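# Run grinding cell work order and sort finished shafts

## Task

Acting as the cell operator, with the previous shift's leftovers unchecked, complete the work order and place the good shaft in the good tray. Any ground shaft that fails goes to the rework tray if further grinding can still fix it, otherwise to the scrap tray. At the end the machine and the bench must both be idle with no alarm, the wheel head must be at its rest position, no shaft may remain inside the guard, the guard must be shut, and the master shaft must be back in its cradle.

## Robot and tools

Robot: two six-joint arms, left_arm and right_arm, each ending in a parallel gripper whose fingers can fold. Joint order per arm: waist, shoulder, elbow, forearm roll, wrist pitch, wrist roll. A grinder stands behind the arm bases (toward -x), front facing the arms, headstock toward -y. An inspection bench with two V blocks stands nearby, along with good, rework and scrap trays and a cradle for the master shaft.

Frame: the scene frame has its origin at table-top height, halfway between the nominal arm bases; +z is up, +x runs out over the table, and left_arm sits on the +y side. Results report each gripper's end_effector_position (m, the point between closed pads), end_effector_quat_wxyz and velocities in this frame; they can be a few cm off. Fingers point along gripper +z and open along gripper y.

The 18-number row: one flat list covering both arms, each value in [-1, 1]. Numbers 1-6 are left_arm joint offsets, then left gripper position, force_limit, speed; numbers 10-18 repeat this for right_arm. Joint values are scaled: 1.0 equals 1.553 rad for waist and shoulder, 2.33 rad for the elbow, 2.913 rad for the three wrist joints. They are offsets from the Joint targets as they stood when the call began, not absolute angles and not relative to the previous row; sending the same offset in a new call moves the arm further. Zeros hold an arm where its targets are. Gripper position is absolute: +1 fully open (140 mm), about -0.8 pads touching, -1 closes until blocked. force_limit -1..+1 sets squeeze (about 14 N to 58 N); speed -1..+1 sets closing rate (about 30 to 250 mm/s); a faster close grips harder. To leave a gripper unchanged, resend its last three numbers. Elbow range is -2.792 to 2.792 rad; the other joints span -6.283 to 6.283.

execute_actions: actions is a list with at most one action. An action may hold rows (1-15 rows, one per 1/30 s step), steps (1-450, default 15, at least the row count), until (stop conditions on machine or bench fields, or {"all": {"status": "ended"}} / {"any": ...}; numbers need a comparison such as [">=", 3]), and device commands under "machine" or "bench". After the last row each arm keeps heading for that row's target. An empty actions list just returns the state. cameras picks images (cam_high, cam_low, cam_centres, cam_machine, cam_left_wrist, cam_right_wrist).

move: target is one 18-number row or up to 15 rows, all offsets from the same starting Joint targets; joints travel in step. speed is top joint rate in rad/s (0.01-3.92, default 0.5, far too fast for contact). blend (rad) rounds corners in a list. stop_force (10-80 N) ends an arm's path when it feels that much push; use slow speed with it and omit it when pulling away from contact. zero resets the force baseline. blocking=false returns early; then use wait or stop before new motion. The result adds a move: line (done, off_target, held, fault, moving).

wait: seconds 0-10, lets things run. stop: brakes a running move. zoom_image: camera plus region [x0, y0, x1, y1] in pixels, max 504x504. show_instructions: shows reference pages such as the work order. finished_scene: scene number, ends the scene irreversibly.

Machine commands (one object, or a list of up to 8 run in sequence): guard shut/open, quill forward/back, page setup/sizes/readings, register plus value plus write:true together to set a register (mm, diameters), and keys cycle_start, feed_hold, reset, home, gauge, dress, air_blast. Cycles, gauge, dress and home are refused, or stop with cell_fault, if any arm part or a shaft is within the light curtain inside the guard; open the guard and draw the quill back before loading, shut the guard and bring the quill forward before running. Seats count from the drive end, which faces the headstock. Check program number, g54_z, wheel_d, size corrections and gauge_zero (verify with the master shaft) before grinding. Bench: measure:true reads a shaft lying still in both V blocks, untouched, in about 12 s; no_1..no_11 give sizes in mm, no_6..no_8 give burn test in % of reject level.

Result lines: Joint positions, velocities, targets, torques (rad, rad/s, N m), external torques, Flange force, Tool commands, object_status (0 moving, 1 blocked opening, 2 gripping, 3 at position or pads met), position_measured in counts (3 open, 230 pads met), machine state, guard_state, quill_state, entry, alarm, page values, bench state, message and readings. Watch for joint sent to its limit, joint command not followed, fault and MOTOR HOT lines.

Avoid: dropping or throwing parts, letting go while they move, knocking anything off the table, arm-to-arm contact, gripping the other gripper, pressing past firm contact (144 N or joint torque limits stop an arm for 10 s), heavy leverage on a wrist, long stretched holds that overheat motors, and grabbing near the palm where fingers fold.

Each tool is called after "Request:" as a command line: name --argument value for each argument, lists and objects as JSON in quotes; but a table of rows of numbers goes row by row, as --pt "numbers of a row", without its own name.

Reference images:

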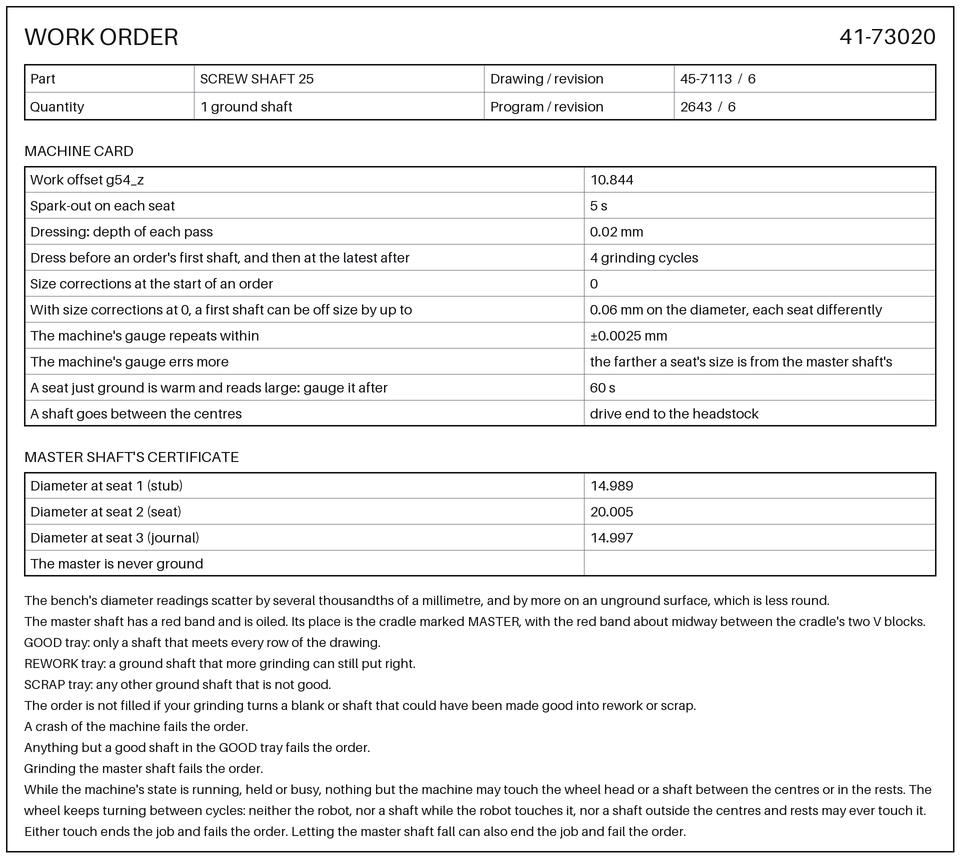

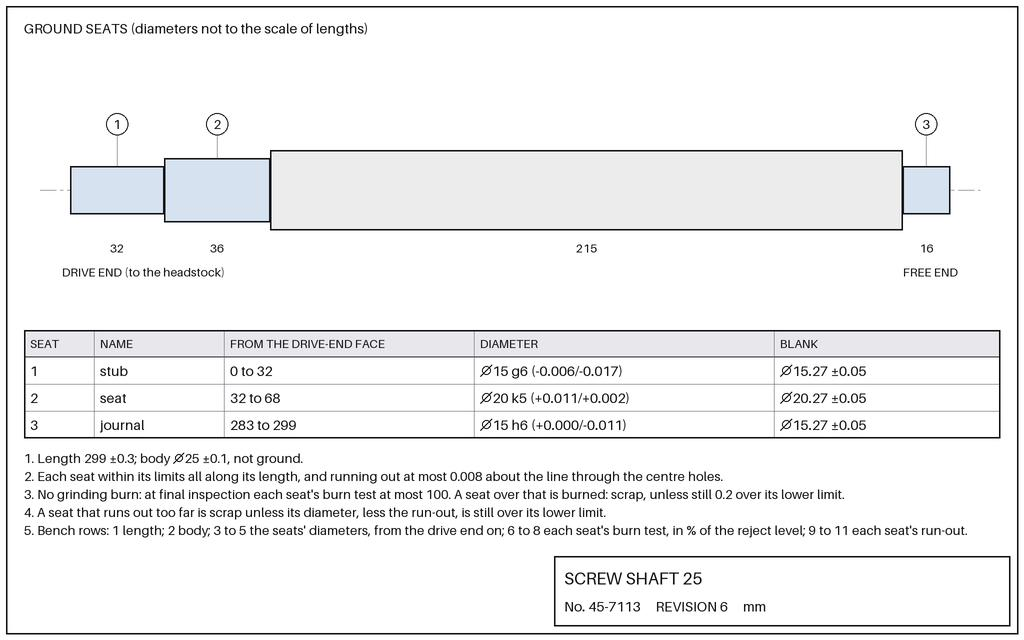

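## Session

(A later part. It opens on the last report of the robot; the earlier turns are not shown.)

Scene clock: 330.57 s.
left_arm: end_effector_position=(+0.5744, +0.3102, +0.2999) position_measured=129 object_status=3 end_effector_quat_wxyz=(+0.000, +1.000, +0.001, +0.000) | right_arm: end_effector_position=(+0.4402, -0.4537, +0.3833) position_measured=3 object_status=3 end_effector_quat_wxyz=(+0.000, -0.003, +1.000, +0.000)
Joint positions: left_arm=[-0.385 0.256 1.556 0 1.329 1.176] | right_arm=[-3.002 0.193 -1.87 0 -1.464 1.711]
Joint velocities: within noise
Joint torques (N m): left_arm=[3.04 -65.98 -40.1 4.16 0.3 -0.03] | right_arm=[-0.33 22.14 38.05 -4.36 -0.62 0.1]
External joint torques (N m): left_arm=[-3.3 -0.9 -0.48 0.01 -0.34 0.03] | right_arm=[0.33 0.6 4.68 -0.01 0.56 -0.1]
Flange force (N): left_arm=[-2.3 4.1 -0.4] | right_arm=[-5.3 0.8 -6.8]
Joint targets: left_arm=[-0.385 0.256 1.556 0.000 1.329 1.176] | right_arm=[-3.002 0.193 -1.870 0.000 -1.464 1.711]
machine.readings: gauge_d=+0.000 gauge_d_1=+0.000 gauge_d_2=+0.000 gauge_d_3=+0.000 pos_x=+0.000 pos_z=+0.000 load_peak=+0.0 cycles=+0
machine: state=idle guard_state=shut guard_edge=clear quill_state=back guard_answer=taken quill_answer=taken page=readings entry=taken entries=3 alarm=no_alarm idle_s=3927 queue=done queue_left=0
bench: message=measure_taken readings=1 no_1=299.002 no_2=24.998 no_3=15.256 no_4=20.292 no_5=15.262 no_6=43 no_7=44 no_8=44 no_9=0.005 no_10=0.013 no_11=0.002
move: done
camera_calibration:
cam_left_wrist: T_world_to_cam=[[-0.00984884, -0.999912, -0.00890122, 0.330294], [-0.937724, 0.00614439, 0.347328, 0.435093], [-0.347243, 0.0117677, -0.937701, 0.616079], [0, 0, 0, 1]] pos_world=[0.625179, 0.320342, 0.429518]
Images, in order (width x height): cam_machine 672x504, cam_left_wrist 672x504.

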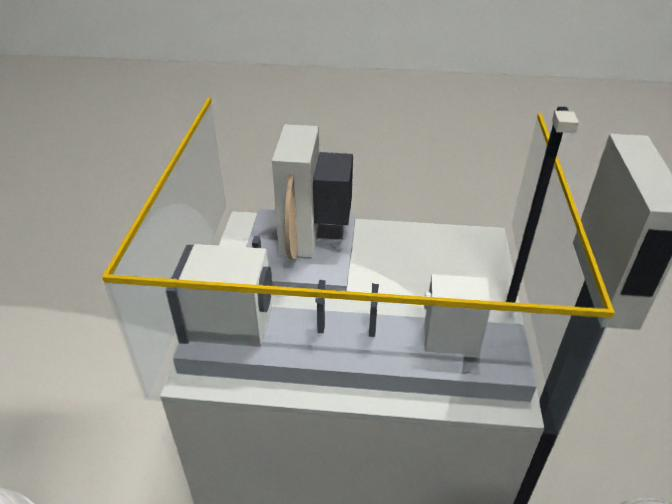

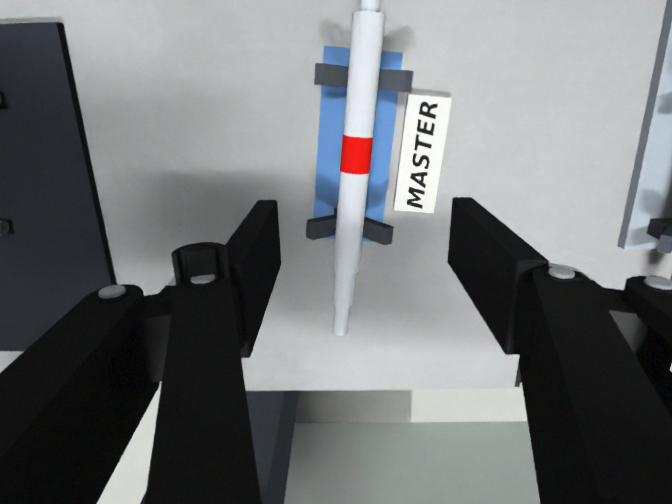

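Request:
move --target '[-0.00528,0.06748,0.08034,0,-0.10004,0.02691,0,1,-1,0,0,0,0,0,0,1,1,1]' --speed 0.3 --cameras '["cam_left_wrist","cam_low","cam_high"]'

Request:
zoom_image --camera "cam_low" --region '[160, 130, 280, 220]'

Scene clock: 346.07 s.
left_arm: end_effector_position=(+0.5725, +0.3048, +0.1297) position_measured=129 object_status=3 end_effector_quat_wxyz=(+0.000, +0.999, -0.043, +0.000) | right_arm: end_effector_position=(+0.4402, -0.4537, +0.3833) position_measured=3 object_status=3 end_effector_quat_wxyz=(+0.000, -0.003, +1.000, +0.000)
Joint positions: left_arm=[-0.393 0.361 1.744 0 1.037 1.254] | right_arm=[-3.002 0.193 -1.87 0 -1.464 1.711]
Joint velocities: within noise
Joint torques (N m): left_arm=[2.93 -71.65 -34.93 3.72 0.29 -0.03] | right_arm=[-0.3 22.12 38.02 -4.32 -0.64 0.08]
External joint torques (N m): left_arm=[-2.6 -1.05 -1.04 -0.01 -0.33 0.03] | right_arm=[0.3 0.58 4.63 -0.04 0.57 -0.08]
Flange force (N): left_arm=[-0.7 3.6 -1.2] | right_arm=[-5.3 0.8 -6.7]
Joint targets: left_arm=[-0.393 0.361 1.744 0.000 1.037 1.254] | right_arm=[-3.002 0.193 -1.870 0.000 -1.464 1.711]
machine.readings: gauge_d=+0.000 gauge_d_1=+0.000 gauge_d_2=+0.000 gauge_d_3=+0.000 pos_x=+0.000 pos_z=+0.000 load_peak=+0.0 cycles=+0
machine: state=idle guard_state=shut guard_edge=clear quill_state=back guard_answer=taken quill_answer=taken page=readings entry=taken entries=3 alarm=no_alarm idle_s=3943 queue=done queue_left=0
bench: message=measure_taken readings=1 no_1=299.002 no_2=24.998 no_3=15.256 no_4=20.292 no_5=15.262 no_6=43 no_7=44 no_8=44 no_9=0.005 no_10=0.013 no_11=0.002
move: done
camera_calibration:
cam_left_wrist: T_world_to_cam=[[-0.0961549, -0.995325, -0.00904442, 0.371387], [-0.933553, 0.0870277, 0.347713, 0.465444], [-0.345301, 0.0418778, -0.937557, 0.445521], [0, 0, 0, 1]] pos_world=[0.624066, 0.310487, 0.259219]
Images, in order (width x height): cam_high 672x504, cam_low 672x504, cam_left_wrist 672x504.

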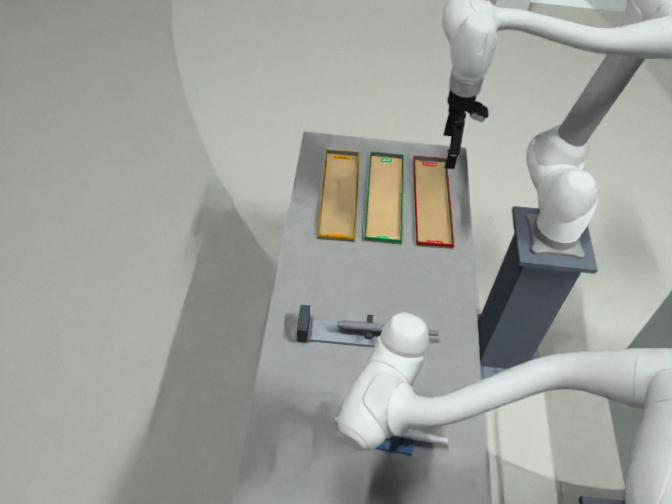

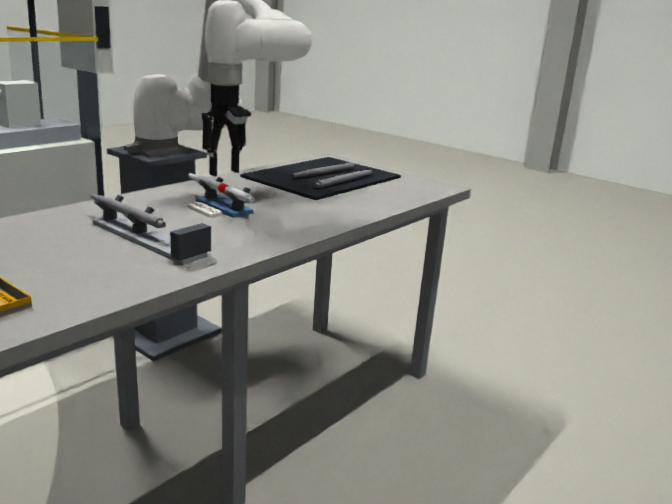

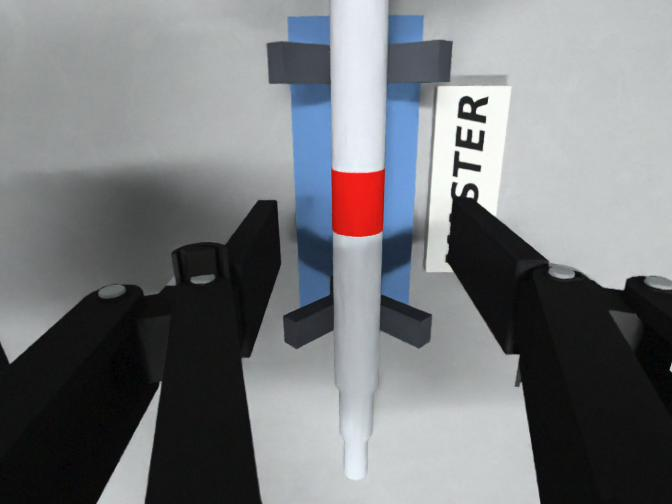

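Scaled by 4.200 from the camera's 672x504 image, which has a finer 960x720 frame.

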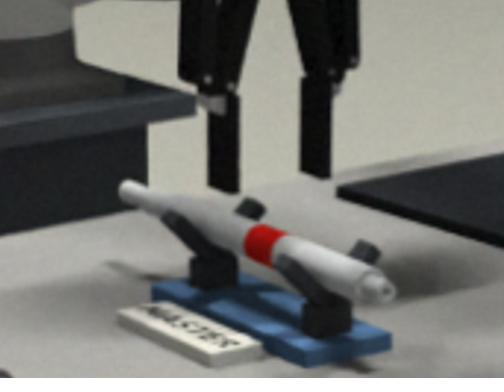

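Request:
move --target '[0.0005,0.02844,0.01697,0,-0.02887,0.0004,0,1,-1,0,0,0,0,0,0,1,1,1]' --speed 0.08 --stop_force 20 --cameras '["cam_left_wrist","cam_low"]'

Request:
zoom_image --camera "cam_low" --region '[160, 130, 280, 220]'

Scene clock: 357.60 s.
left_arm: end_effector_position=(+0.5728, +0.3053, +0.0802) position_measured=129 object_status=3 end_effector_quat_wxyz=(+0.000, +0.999, -0.043, +0.000) | right_arm: end_effector_position=(+0.4402, -0.4537, +0.3833) position_measured=3 object_status=3 end_effector_quat_wxyz=(+0.000, -0.003, +1.000, +0.000)
Joint positions: left_arm=[-0.393 0.405 1.783 0 0.953 1.255] | right_arm=[-3.002 0.193 -1.87 0 -1.464 1.711]
Joint velocities: within noise
Joint torques (N m): left_arm=[2.82 -73.83 -32.96 3.46 0.28 -0.07] | right_arm=[-0.4 22.34 38.19 -4.31 -0.6 0.11]
External joint torques (N m): left_arm=[-2.37 -1.12 -1.03 0.04 -0.33 0.07] | right_arm=[0.38 0.43 4.43 -0.05 0.54 -0.11]
Flange force (N): left_arm=[-0.6 3.2 -1.3] | right_arm=[-5.2 0.9 -6.4]
Joint targets: left_arm=[-0.393 0.405 1.783 0.000 0.953 1.255] | right_arm=[-3.002 0.193 -1.870 0.000 -1.464 1.711]
machine.readings: gauge_d=+0.000 gauge_d_1=+0.000 gauge_d_2=+0.000 gauge_d_3=+0.000 pos_x=+0.000 pos_z=+0.000 load_peak=+0.0 cycles=+0
machine: state=idle guard_state=shut guard_edge=clear quill_state=back guard_answer=taken quill_answer=taken page=readings entry=taken entries=3 alarm=no_alarm idle_s=3954 queue=done queue_left=0
bench: message=measure_taken readings=1 no_1=299.002 no_2=24.998 no_3=15.256 no_4=20.292 no_5=15.262 no_6=43 no_7=44 no_8=44 no_9=0.005 no_10=0.013 no_11=0.002
move: done
camera_calibration:
cam_left_wrist: T_world_to_cam=[[-0.0965561, -0.995287, -0.00901871, 0.37169], [-0.933589, 0.0874217, 0.347517, 0.482741], [-0.345091, 0.0419747, -0.93763, 0.399014], [0, 0, 0, 1]] pos_world=[0.624267, 0.310988, 0.209719]
Images, in order (width x height): cam_low 672x504, cam_left_wrist 672x504.

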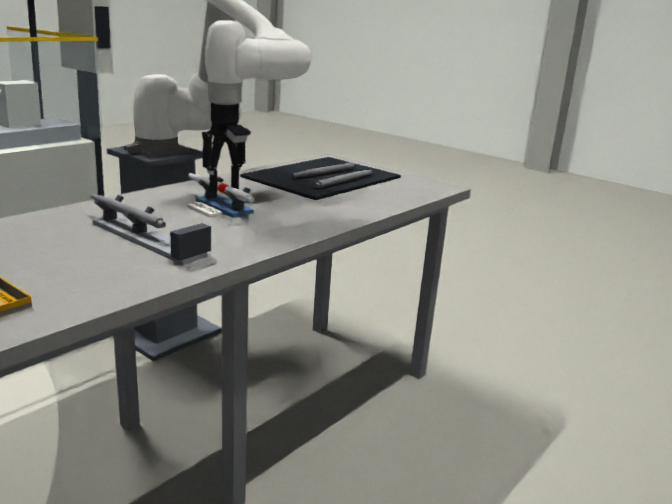

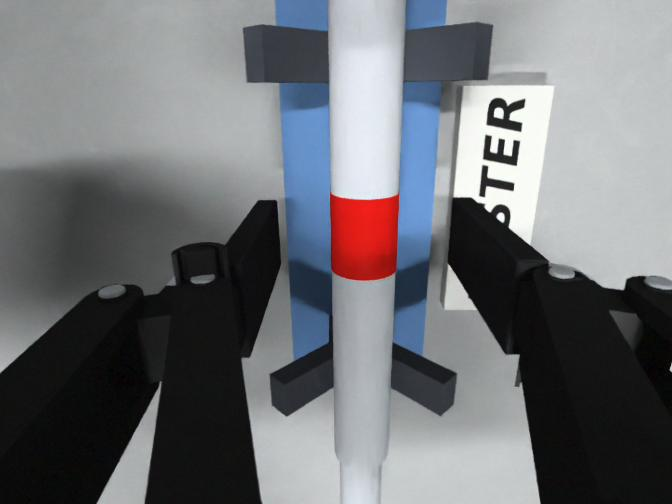

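Scaled by 4.200 from the camera's 672x504 image, which has a finer 960x720 frame.

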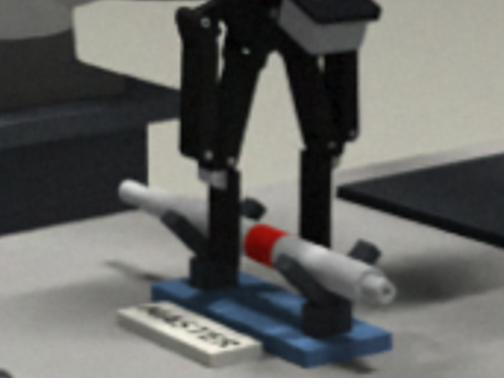

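Request:
move --target '[0.00086,0,0,0,0,0.00046,0,1,-1,0,0,0,0,0,0,1,1,1]' --speed 0.05 --cameras '[]'

Request:
execute_actions --actions '[{"rows":[[0,0,0,0,0,0,-1,1,-1,0,0,0,0,0,0,1,1,1]],"steps":90}]' --cameras '["cam_left_wrist"]'

Scene clock: 364.27 s.
left_arm: end_effector_position=(+0.5731, +0.3062, +0.0802) position_measured=129 object_status=3 end_effector_quat_wxyz=(+0.000, +0.999, -0.043, +0.000) | right_arm: end_effector_position=(+0.4402, -0.4537, +0.3833) position_measured=3 object_status=3 end_effector_quat_wxyz=(+0.000, -0.003, +1.000, +0.000)
Joint positions: left_arm=[-0.391 0.405 1.783 0 0.953 1.256] | right_arm=[-3.002 0.193 -1.87 0 -1.464 1.711]
Joint velocities: within noise
Joint torques (N m): left_arm=[3.15 -73.48 -33.07 3.51 0.27 -0.09] | right_arm=[-0.41 22.54 38.28 -4.34 -0.6 0.09]
External joint torques (N m): left_arm=[-2.84 -1.87 -1.13 0.02 -0.32 0.09] | right_arm=[0.45 -0.12 4.27 -0.02 0.54 -0.09]
Flange force (N): left_arm=[-1.6 3.6 -2.1] | right_arm=[-5.9 1.2 -6.1]
Joint targets: left_arm=[-0.391 0.405 1.783 0.000 0.953 1.256] | right_arm=[-3.002 0.193 -1.870 0.000 -1.464 1.711]
machine.readings: gauge_d=+0.000 gauge_d_1=+0.000 gauge_d_2=+0.000 gauge_d_3=+0.000 pos_x=+0.000 pos_z=+0.000 load_peak=+0.0 cycles=+0
machine: state=idle guard_state=shut guard_edge=clear quill_state=back guard_answer=taken quill_answer=taken page=readings entry=taken entries=3 alarm=no_alarm idle_s=3961 queue=done queue_left=0
bench: message=measure_taken readings=1 no_1=299.002 no_2=24.998 no_3=15.256 no_4=20.292 no_5=15.262 no_6=43 no_7=44 no_8=44 no_9=0.005 no_10=0.013 no_11=0.002
move: done
No camera images: "cameras" was empty.

Scene clock: 367.47 s.
left_arm: end_effector_position=(+0.5731, +0.3062, +0.0802) position_measured=197 object_status=2 end_effector_quat_wxyz=(+0.000, +0.999, -0.043, +0.000) | right_arm: end_effector_position=(+0.4402, -0.4537, +0.3833) position_measured=3 object_status=3 end_effector_quat_wxyz=(+0.000, -0.003, +1.000, +0.000)
Joint positions: left_arm=[-0.391 0.405 1.783 0 0.953 1.257] | right_arm=[-3.002 0.193 -1.87 0 -1.464 1.711]
Joint velocities: within noise
Joint torques (N m): left_arm=[12.34 -66.27 -27 6.95 0.95 -0.37] | right_arm=[-0.49 22.62 38.02 -4.33 -0.63 0.03]
External joint torques (N m): left_arm=[-11.95 -8.83 -6.99 -3.45 -0.99 0.36] | right_arm=[0.51 -0.04 4.61 -0.03 0.57 -0.03]
Flange force (N): left_arm=[-3.3 16.2 -11.9] | right_arm=[-6.2 1.5 -6.6]
Joint targets: left_arm=[-0.391 0.405 1.783 0.000 0.953 1.256] | right_arm=[-3.002 0.193 -1.870 0.000 -1.464 1.711]
machine.readings: gauge_d=+0.000 gauge_d_1=+0.000 gauge_d_2=+0.000 gauge_d_3=+0.000 pos_x=+0.000 pos_z=+0.000 load_peak=+0.0 cycles=+0
machine: state=idle guard_state=shut guard_edge=clear quill_state=back guard_answer=taken quill_answer=taken page=readings entry=taken entries=3 alarm=no_alarm idle_s=3964 queue=done queue_left=0
bench: message=measure_taken readings=1 no_1=299.002 no_2=24.998 no_3=15.256 no_4=20.292 no_5=15.262 no_6=43 no_7=44 no_8=44 no_9=0.005 no_10=0.013 no_11=0.002
camera_calibration:
cam_left_wrist: T_world_to_cam=[[-0.0966519, -0.995278, -0.00899188, 0.372666], [-0.933624, 0.0875261, 0.347398, 0.482957], [-0.34497, 0.0419717, -0.937675, 0.399014], [0, 0, 0, 1]] pos_world=[0.624567, 0.311888, 0.209718]
Images, in order (width x height): cam_left_wrist 672x504.

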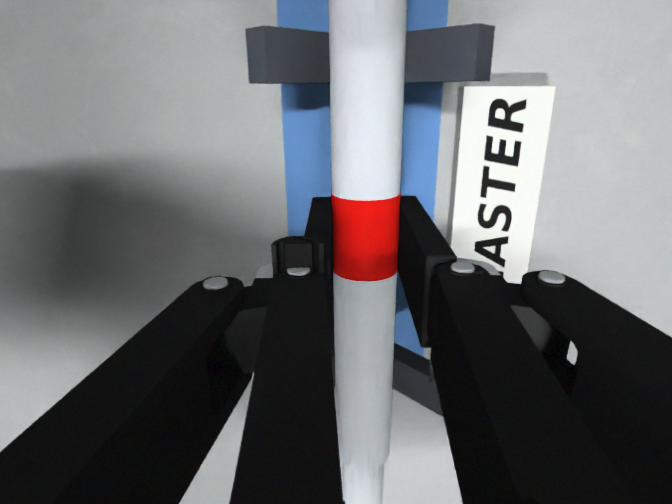

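Request:
move --target '[0,-0.1059,-0.12786,0,0.15893,0,-1,1,-1,0,0,0,0,0,0,1,1,1]' --speed 0.15 --cameras '["cam_left_wrist","cam_low"]'

Request:
execute_actions --actions '[{"machine":{"guard":"open","page":"setup"},"steps":75}]' --cameras '[]'

Scene clock: 389.37 s.
left_arm: end_effector_position=(+0.5729, +0.3063, +0.3498) position_measured=197 object_status=2 end_effector_quat_wxyz=(+0.000, +0.999, -0.043, +0.000) | right_arm: end_effector_position=(+0.4402, -0.4537, +0.3833) position_measured=3 object_status=3 end_effector_quat_wxyz=(+0.000, -0.003, +1.000, +0.000)
Joint positions: left_arm=[-0.391 0.241 1.485 0 1.416 1.256] | right_arm=[-3.002 0.193 -1.87 0 -1.464 1.711]
Joint velocities: within noise
Joint torques (N m): left_arm=[2.92 -71.45 -45.88 4.22 0.45 -0.1] | right_arm=[-0.21 22.49 38.16 -4.31 -0.65 0.04]
External joint torques (N m): left_arm=[-2.41 4.87 4.44 0.07 -0.49 0.1] | right_arm=[0.22 0.1 4.45 -0.06 0.59 -0.04]
Flange force (N): left_arm=[-2.4 2.8 8.7] | right_arm=[-5.9 0.8 -6.3]
Joint targets: left_arm=[-0.391 0.241 1.485 0.000 1.416 1.256] | right_arm=[-3.002 0.193 -1.870 0.000 -1.464 1.711]
machine.readings: gauge_d=+0.000 gauge_d_1=+0.000 gauge_d_2=+0.000 gauge_d_3=+0.000 pos_x=+0.000 pos_z=+0.000 load_peak=+0.0 cycles=+0
machine: state=idle guard_state=shut guard_edge=clear quill_state=back guard_answer=taken quill_answer=taken page=readings entry=taken entries=3 alarm=no_alarm idle_s=3985 queue=done queue_left=0
bench: message=measure_taken readings=1 no_1=299.002 no_2=24.998 no_3=15.256 no_4=20.292 no_5=15.262 no_6=43 no_7=44 no_8=44 no_9=0.005 no_10=0.013 no_11=0.002
move: done
camera_calibration:
cam_left_wrist: T_world_to_cam=[[-0.0966342, -0.995278, -0.0091615, 0.375152], [-0.93344, 0.0874277, 0.347916, 0.38887], [-0.345473, 0.0421723, -0.937481, 0.651936], [0, 0, 0, 1]] pos_world=[0.624466, 0.311888, 0.47932]
Images, in order (width x height): cam_low 672x504, cam_left_wrist 672x504.

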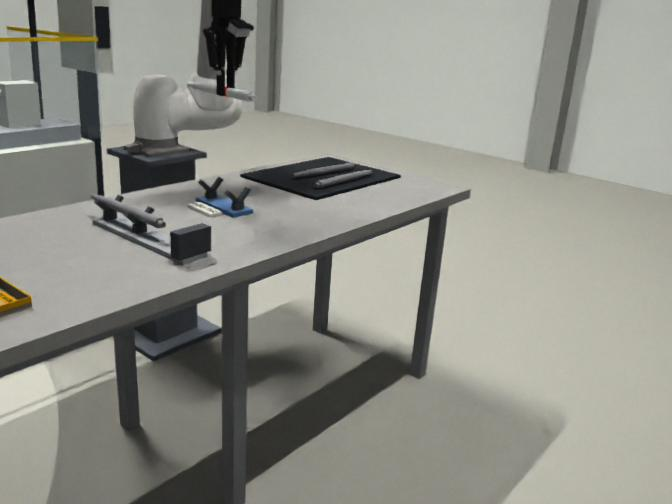

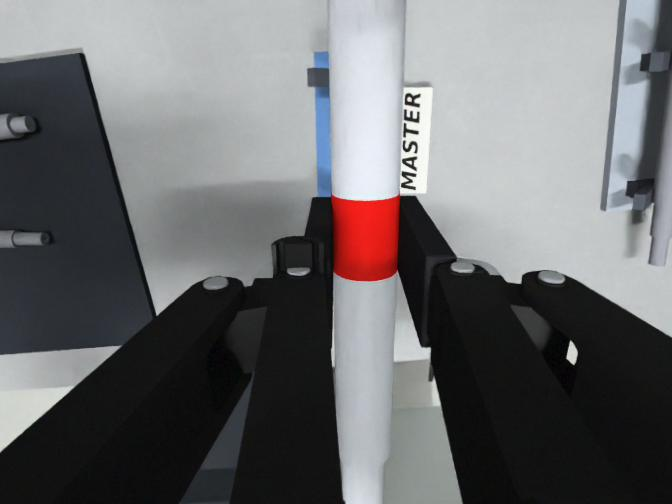

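Scene clock: 392.07 s.
left_arm: end_effector_position=(+0.5729, +0.3063, +0.3498) position_measured=197 object_status=2 end_effector_quat_wxyz=(+0.000, +0.999, -0.043, +0.000) | right_arm: end_effector_position=(+0.4402, -0.4537, +0.3833) position_measured=3 object_status=3 end_effector_quat_wxyz=(+0.000, -0.003, +1.000, +0.000)
Joint positions: left_arm=[-0.391 0.241 1.485 0 1.416 1.256] | right_arm=[-3.002 0.193 -1.87 0 -1.464 1.711]
Joint velocities: within noise
Joint torques (N m): left_arm=[2.93 -71.75 -45.37 4.18 0.45 -0.1] | right_arm=[-0.45 22.24 37.96 -4.26 -0.65 0.09]
External joint torques (N m): left_arm=[-2.57 5.37 3.99 0.09 -0.49 0.1] | right_arm=[0.5 0.17 4.61 -0.1 0.59 -0.09]
Flange force (N): left_arm=[-0.8 3.4 8.2] | right_arm=[-5.9 1.3 -6.6]
Joint targets: left_arm=[-0.391 0.241 1.485 0.000 1.416 1.256] | right_arm=[-3.002 0.193 -1.870 0.000 -1.464 1.711]
Tool commands: left_gripper/position=-1.0 left_gripper/force_limit=+1.0 left_gripper/speed=-1.0 right_gripper/position=+1.0 right_gripper/force_limit=+1.0 right_gripper/speed=+1.0
machine.setup: program=+2643 g54_z=+10.844 wheel_d=+283.267 sparkout_s=+5.0 dress_depth=+0.020 gauge_at=+1 gauge_zero=+0.114 program_revision=+6 since_dress=+0 stored1_number=+1376 stored1_revision=+2 stored2_number=+2643 stored2_revision=+6 stored3_number=+7998 stored3_revision=+4 stored4_number=+9000 stored4_revision=+1
machine: state=idle guard_state=open guard_edge=clear quill_state=back guard_answer=taken quill_answer=taken page=setup entry=taken entries=3 alarm=no_alarm idle_s=3988 queue=done queue_left=0
bench: message=measure_taken readings=1 no_1=299.002 no_2=24.998 no_3=15.256 no_4=20.292 no_5=15.262 no_6=43 no_7=44 no_8=44 no_9=0.005 no_10=0.013 no_11=0.002
No camera images: "cameras" was empty.

Request:
move --target '[-0.75917,-0.21565,0.10125,0,0.03385,0.46138,-1,1,-1,0,0,0,0,0,0,1,1,1]' --speed 0.6 --cameras '[]'

Request:
move --target '[-0.56506,0.26922,-0.18678,0,0.00586,0.42103,-1,1,-1,0,0,0,0,0,0,1,1,1]' --speed 0.6 --cameras '["cam_left_wrist","cam_machine","cam_centres"]'

Scene clock: 408.43 s.
left_arm: end_effector_position=(-0.0550, +0.0470, +0.4200) position_measured=197 object_status=2 end_effector_quat_wxyz=(+0.000, -0.263, +0.965, +0.000) | right_arm: end_effector_position=(+0.4402, -0.4537, +0.3833) position_measured=3 object_status=3 end_effector_quat_wxyz=(+0.000, -0.003, +1.000, +0.000)
Joint positions: left_arm=[-1.571 -0.094 1.721 0 1.515 2.6] | right_arm=[-3.002 0.193 -1.87 0 -1.464 1.711]
Joint velocities: within noise
Joint torques (N m): left_arm=[2.92 -36.5 -45.73 4.3 0.38 -0.01] | right_arm=[-0.31 22.66 37.96 -4.3 -0.68 0.09]
External joint torques (N m): left_arm=[-2.76 3.92 4.13 -0.07 -0.39 0.01] | right_arm=[0.35 -0.25 4.58 -0.05 0.62 -0.09]
Flange force (N): left_arm=[4.9 2.4 8.1] | right_arm=[-6.6 1.0 -6.4]
Joint targets: left_arm=[-1.571 -0.094 1.721 0.000 1.515 2.600] | right_arm=[-3.002 0.193 -1.870 0.000 -1.464 1.711]
machine.setup: program=+2643 g54_z=+10.844 wheel_d=+283.267 sparkout_s=+5.0 dress_depth=+0.020 gauge_at=+1 gauge_zero=+0.114 program_revision=+6 since_dress=+0 stored1_number=+1376 stored1_revision=+2 stored2_number=+2643 stored2_revision=+6 stored3_number=+7998 stored3_revision=+4 stored4_number=+9000 stored4_revision=+1
machine: state=idle guard_state=open guard_edge=clear quill_state=back guard_answer=taken quill_answer=taken page=setup entry=taken entries=3 alarm=no_alarm idle_s=4004 queue=done queue_left=0
bench: message=measure_taken readings=1 no_1=299.002 no_2=24.998 no_3=15.256 no_4=20.292 no_5=15.262 no_6=43 no_7=44 no_8=44 no_9=0.005 no_10=0.013 no_11=0.002
move: done
No camera images: "cameras" was empty.

Scene clock: 410.90 s.
left_arm: end_effector_position=(-0.6490, +0.0423, +0.4001) position_measured=197 object_status=2 end_effector_quat_wxyz=(+0.000, +0.707, +0.707, +0.000) | right_arm: end_effector_position=(+0.4402, -0.4537, +0.3833) position_measured=3 object_status=3 end_effector_quat_wxyz=(+0.000, -0.003, +1.000, +0.000)
Joint positions: left_arm=[-2.448 0.324 1.286 0 1.532 3.827] | right_arm=[-3.002 0.193 -1.87 0 -1.464 1.711]
Joint velocities: within noise
Joint torques (N m): left_arm=[0.96 -79.99 -46.13 4.29 0.33 0] | right_arm=[-0.14 22.34 38.11 -4.31 -0.7 0.1]
External joint torques (N m): left_arm=[-1.3 5.33 4.39 -0.06 -0.3 0] | right_arm=[0.12 0.52 4.55 -0.06 0.64 -0.1]
Flange force (N): left_arm=[2.1 -0.2 8.4] | right_arm=[-5.4 0.4 -6.5]
Joint targets: left_arm=[-2.448 0.324 1.286 0.000 1.532 3.827] | right_arm=[-3.002 0.193 -1.870 0.000 -1.464 1.711]
machine.setup: program=+2643 g54_z=+10.844 wheel_d=+283.267 sparkout_s=+5.0 dress_depth=+0.020 gauge_at=+1 gauge_zero=+0.114 program_revision=+6 since_dress=+0 stored1_number=+1376 stored1_revision=+2 stored2_number=+2643 stored2_revision=+6 stored3_number=+7998 stored3_revision=+4 stored4_number=+9000 stored4_revision=+1
machine: state=idle guard_state=open guard_edge=clear quill_state=back guard_answer=taken quill_answer=taken page=setup entry=taken entries=3 alarm=no_alarm idle_s=4007 queue=done queue_left=0
bench: message=measure_taken readings=1 no_1=299.002 no_2=24.998 no_3=15.256 no_4=20.292 no_5=15.262 no_6=43 no_7=44 no_8=44 no_9=0.005 no_10=0.013 no_11=0.002
move: done
camera_calibration:
cam_left_wrist: T_world_to_cam=[[0.999892, -0.0116882, -0.0089574, 0.664705], [-0.00784958, -0.937703, 0.347348, -0.101852], [-0.0124593, -0.34724, -0.937693, 0.520731], [0, 0, 0, 1]] pos_world=[-0.658945, 0.0930809, 0.529618]
Images, in order (width x height): cam_centres 672x504, cam_machine 672x504, cam_left_wrist 672x504.

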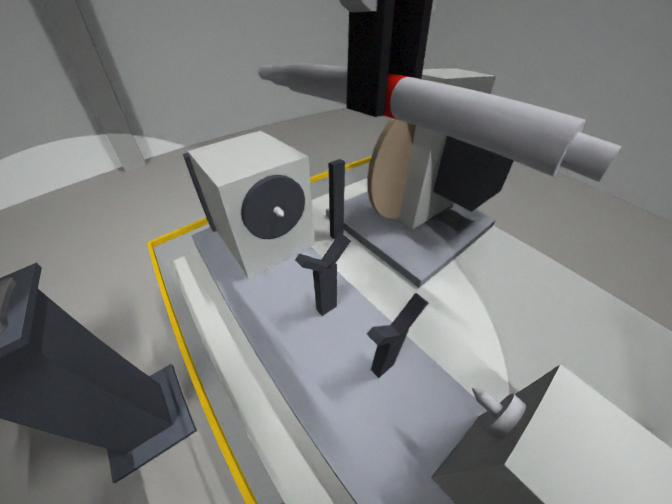

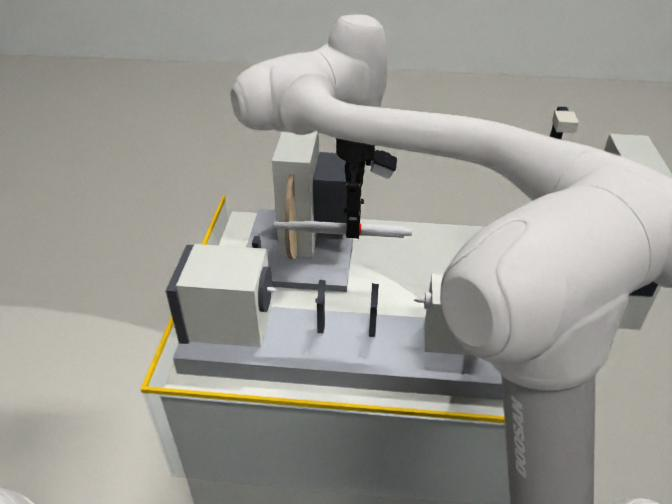

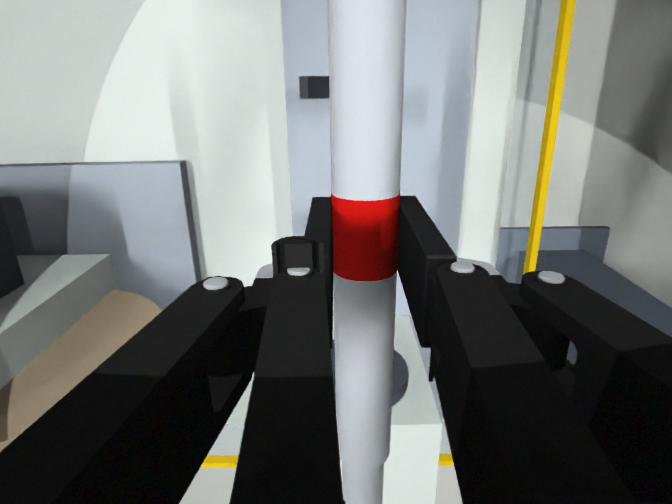

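Request:
move --target '[0.00328,0.04128,0.10694,0,-0.10754,0.00175,-1,1,-1,0,0,0,0,0,0,1,1,1]' --speed 0.25 --cameras '["cam_machine","cam_centres"]'

Request:
zoom_image --camera "cam_centres" --region '[230, 160, 520, 460]'

Request:
zoom_image --camera "cam_machine" --region '[240, 240, 450, 360]'

Scene clock: 421.67 s.
left_arm: end_effector_position=(-0.6490, +0.0373, +0.2151) position_measured=197 object_status=2 end_effector_quat_wxyz=(+0.000, +0.707, +0.707, +0.000) | right_arm: end_effector_position=(+0.4402, -0.4537, +0.3833) position_measured=3 object_status=3 end_effector_quat_wxyz=(+0.000, -0.003, +1.000, +0.000)
Joint positions: left_arm=[-2.443 0.388 1.535 0 1.219 3.832] | right_arm=[-3.002 0.193 -1.87 0 -1.464 1.711]
Joint velocities: within noise
Joint torques (N m): left_arm=[2.59 -84.06 -43.12 4.03 0.35 -0.1] | right_arm=[-0.16 22.26 37.99 -4.27 -0.63 0.08]
External joint torques (N m): left_arm=[-2.69 5.88 4.03 -0.06 -0.32 0.1] | right_arm=[0.23 -0.09 4.51 -0.08 0.57 -0.08]
Flange force (N): left_arm=[2.7 -2.1 8.2] | right_arm=[-6.3 0.7 -6.4]
Joint targets: left_arm=[-2.443 0.388 1.535 0.000 1.219 3.832] | right_arm=[-3.002 0.193 -1.870 0.000 -1.464 1.711]
machine.setup: program=+2643 g54_z=+10.844 wheel_d=+283.267 sparkout_s=+5.0 dress_depth=+0.020 gauge_at=+1 gauge_zero=+0.114 program_revision=+6 since_dress=+0 stored1_number=+1376 stored1_revision=+2 stored2_number=+2643 stored2_revision=+6 stored3_number=+7998 stored3_revision=+4 stored4_number=+9000 stored4_revision=+1
machine: state=idle guard_state=open guard_edge=clear quill_state=back guard_answer=taken quill_answer=taken page=setup entry=taken entries=3 alarm=no_alarm idle_s=4017 queue=done queue_left=0
bench: message=measure_taken readings=1 no_1=299.002 no_2=24.998 no_3=15.256 no_4=20.292 no_5=15.262 no_6=43 no_7=44 no_8=44 no_9=0.005 no_10=0.013 no_11=0.002
move: done
Images, in order (width x height): cam_centres 672x504, cam_machine 672x504.

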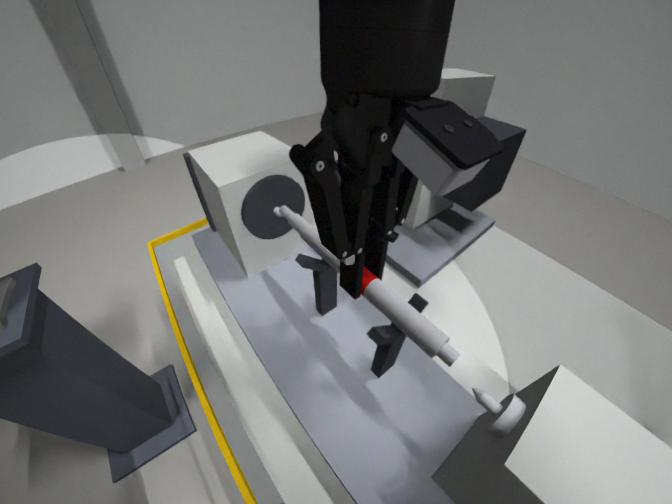

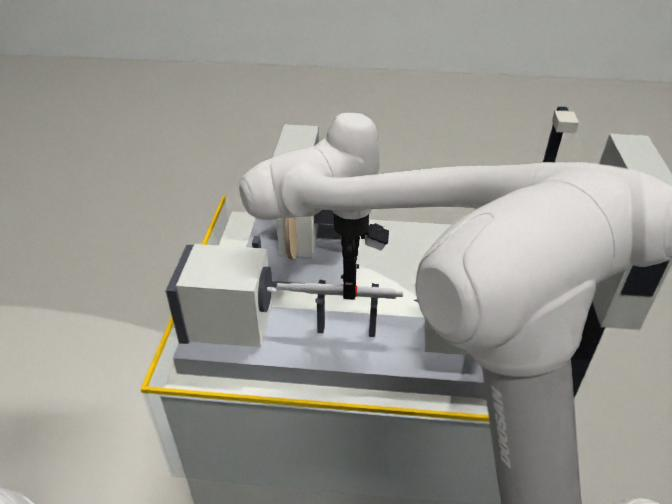

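Scaled by 1.680 from the camera's 672x504 image, which has a finer 960x720 frame.

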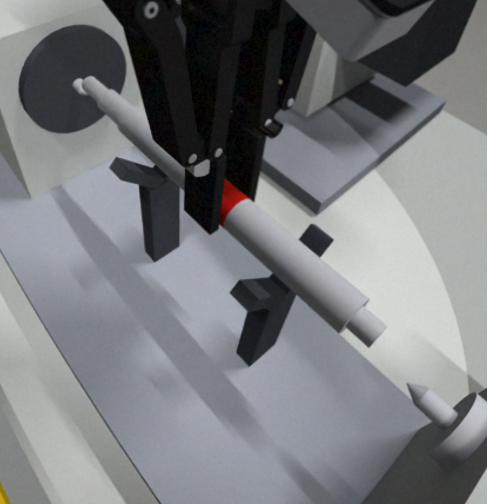

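Scaled by 2.400 from the camera's 672x504 image, which has a finer 960x720 frame.

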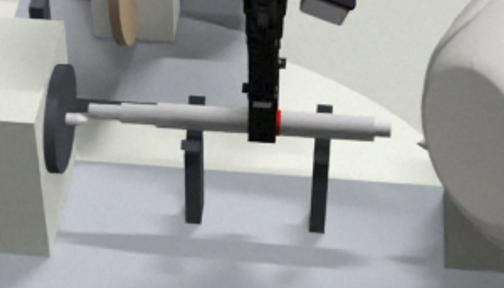

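Request:
move --pt "-0.00394 -0.00393 0.00378 0 -0.00092 -0.0021 -1 1 -1 0 0 0 0 0 0 1 1 1" --pt "-0.00394 0.00839 0.01823 0 -0.01906 -0.0021 -1 1 -1 0 0 0 0 0 0 1 1 1" --speed '[0.03,0.02]' --stop_force 12 --cameras '["cam_machine","cam_centres"]'

Request:
zoom_image --camera "cam_machine" --region '[240, 240, 450, 360]'

Request:
zoom_image --camera "cam_centres" --region '[230, 160, 520, 460]'

Scene clock: 436.57 s.
left_arm: end_effector_position=(-0.6492, +0.0432, +0.1998) position_measured=197 object_status=2 end_effector_quat_wxyz=(+0.000, +0.707, +0.707, +0.000) | right_arm: end_effector_position=(+0.4402, -0.4537, +0.3833) position_measured=3 object_status=3 end_effector_quat_wxyz=(+0.000, -0.003, +1.000, +0.000)
Joint positions: left_arm=[-2.449 0.391 1.56 0 1.19 3.826] | right_arm=[-3.002 0.193 -1.87 0 -1.464 1.711]
Joint velocities: within noise
Joint torques (N m): left_arm=[1.93 -60.23 -30.12 3.69 -1.82 0.03] | right_arm=[-0.42 22.41 37.98 -4.33 -0.61 0.04]
External joint torques (N m): left_arm=[-2.22 -18.05 -8.7 0.25 1.84 -0.03] | right_arm=[0.39 0.42 4.7 -0.03 0.55 -0.04]
Flange force (N): left_arm=[6.9 3.2 -23.0] | right_arm=[-5.6 1.2 -6.9]
Joint targets: left_arm=[-2.449 0.391 1.560 0.000 1.190 3.826] | right_arm=[-3.002 0.193 -1.870 0.000 -1.464 1.711]
machine.setup: program=+2643 g54_z=+10.844 wheel_d=+283.267 sparkout_s=+5.0 dress_depth=+0.020 gauge_at=+1 gauge_zero=+0.114 program_revision=+6 since_dress=+0 stored1_number=+1376 stored1_revision=+2 stored2_number=+2643 stored2_revision=+6 stored3_number=+7998 stored3_revision=+4 stored4_number=+9000 stored4_revision=+1
machine: state=idle guard_state=open guard_edge=clear quill_state=back guard_answer=taken quill_answer=taken page=setup entry=taken entries=3 alarm=no_alarm idle_s=4032 queue=done queue_left=0
bench: message=measure_taken readings=1 no_1=299.002 no_2=24.998 no_3=15.256 no_4=20.292 no_5=15.262 no_6=43 no_7=44 no_8=44 no_9=0.005 no_10=0.013 no_11=0.002
move: contact (left_arm); path passed 1 of 2 targets; left_arm: the wrist pitch is farthest, 0.027 rad from its target
Images, in order (width x height): cam_centres 672x504, cam_machine 672x504.

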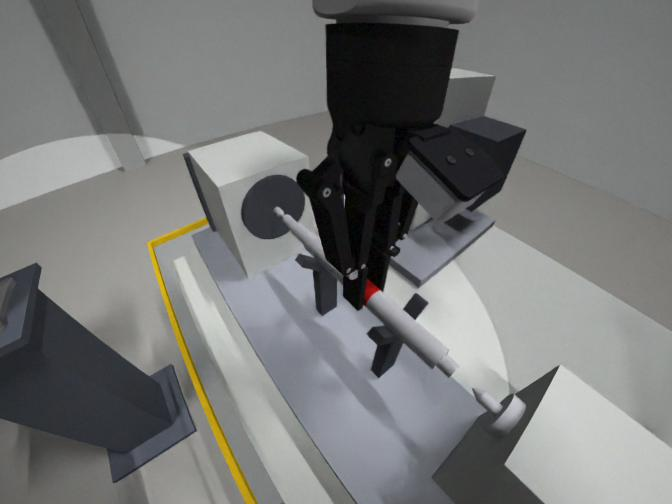

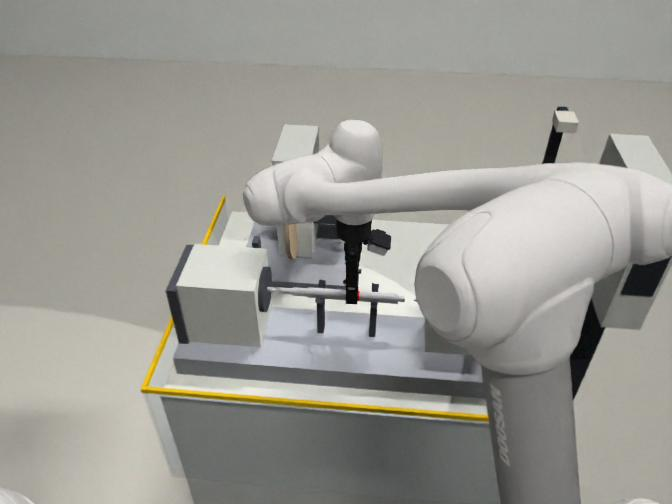

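Scaled by 2.400 from the camera's 672x504 image, which has a finer 960x720 frame.

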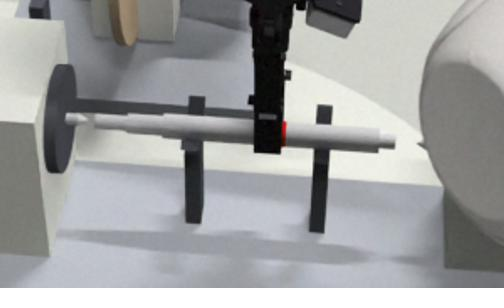

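Scaled by 1.680 from the camera's 672x504 image, which has a finer 960x720 frame.

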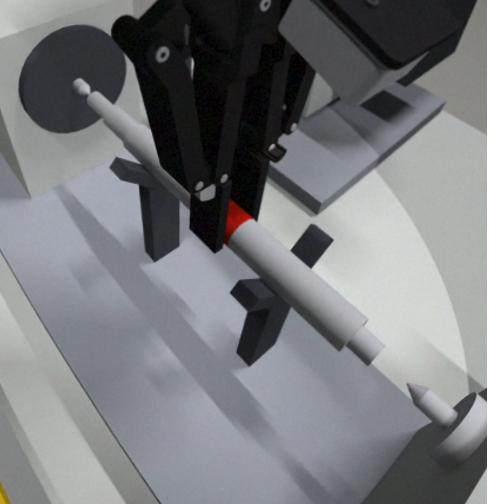

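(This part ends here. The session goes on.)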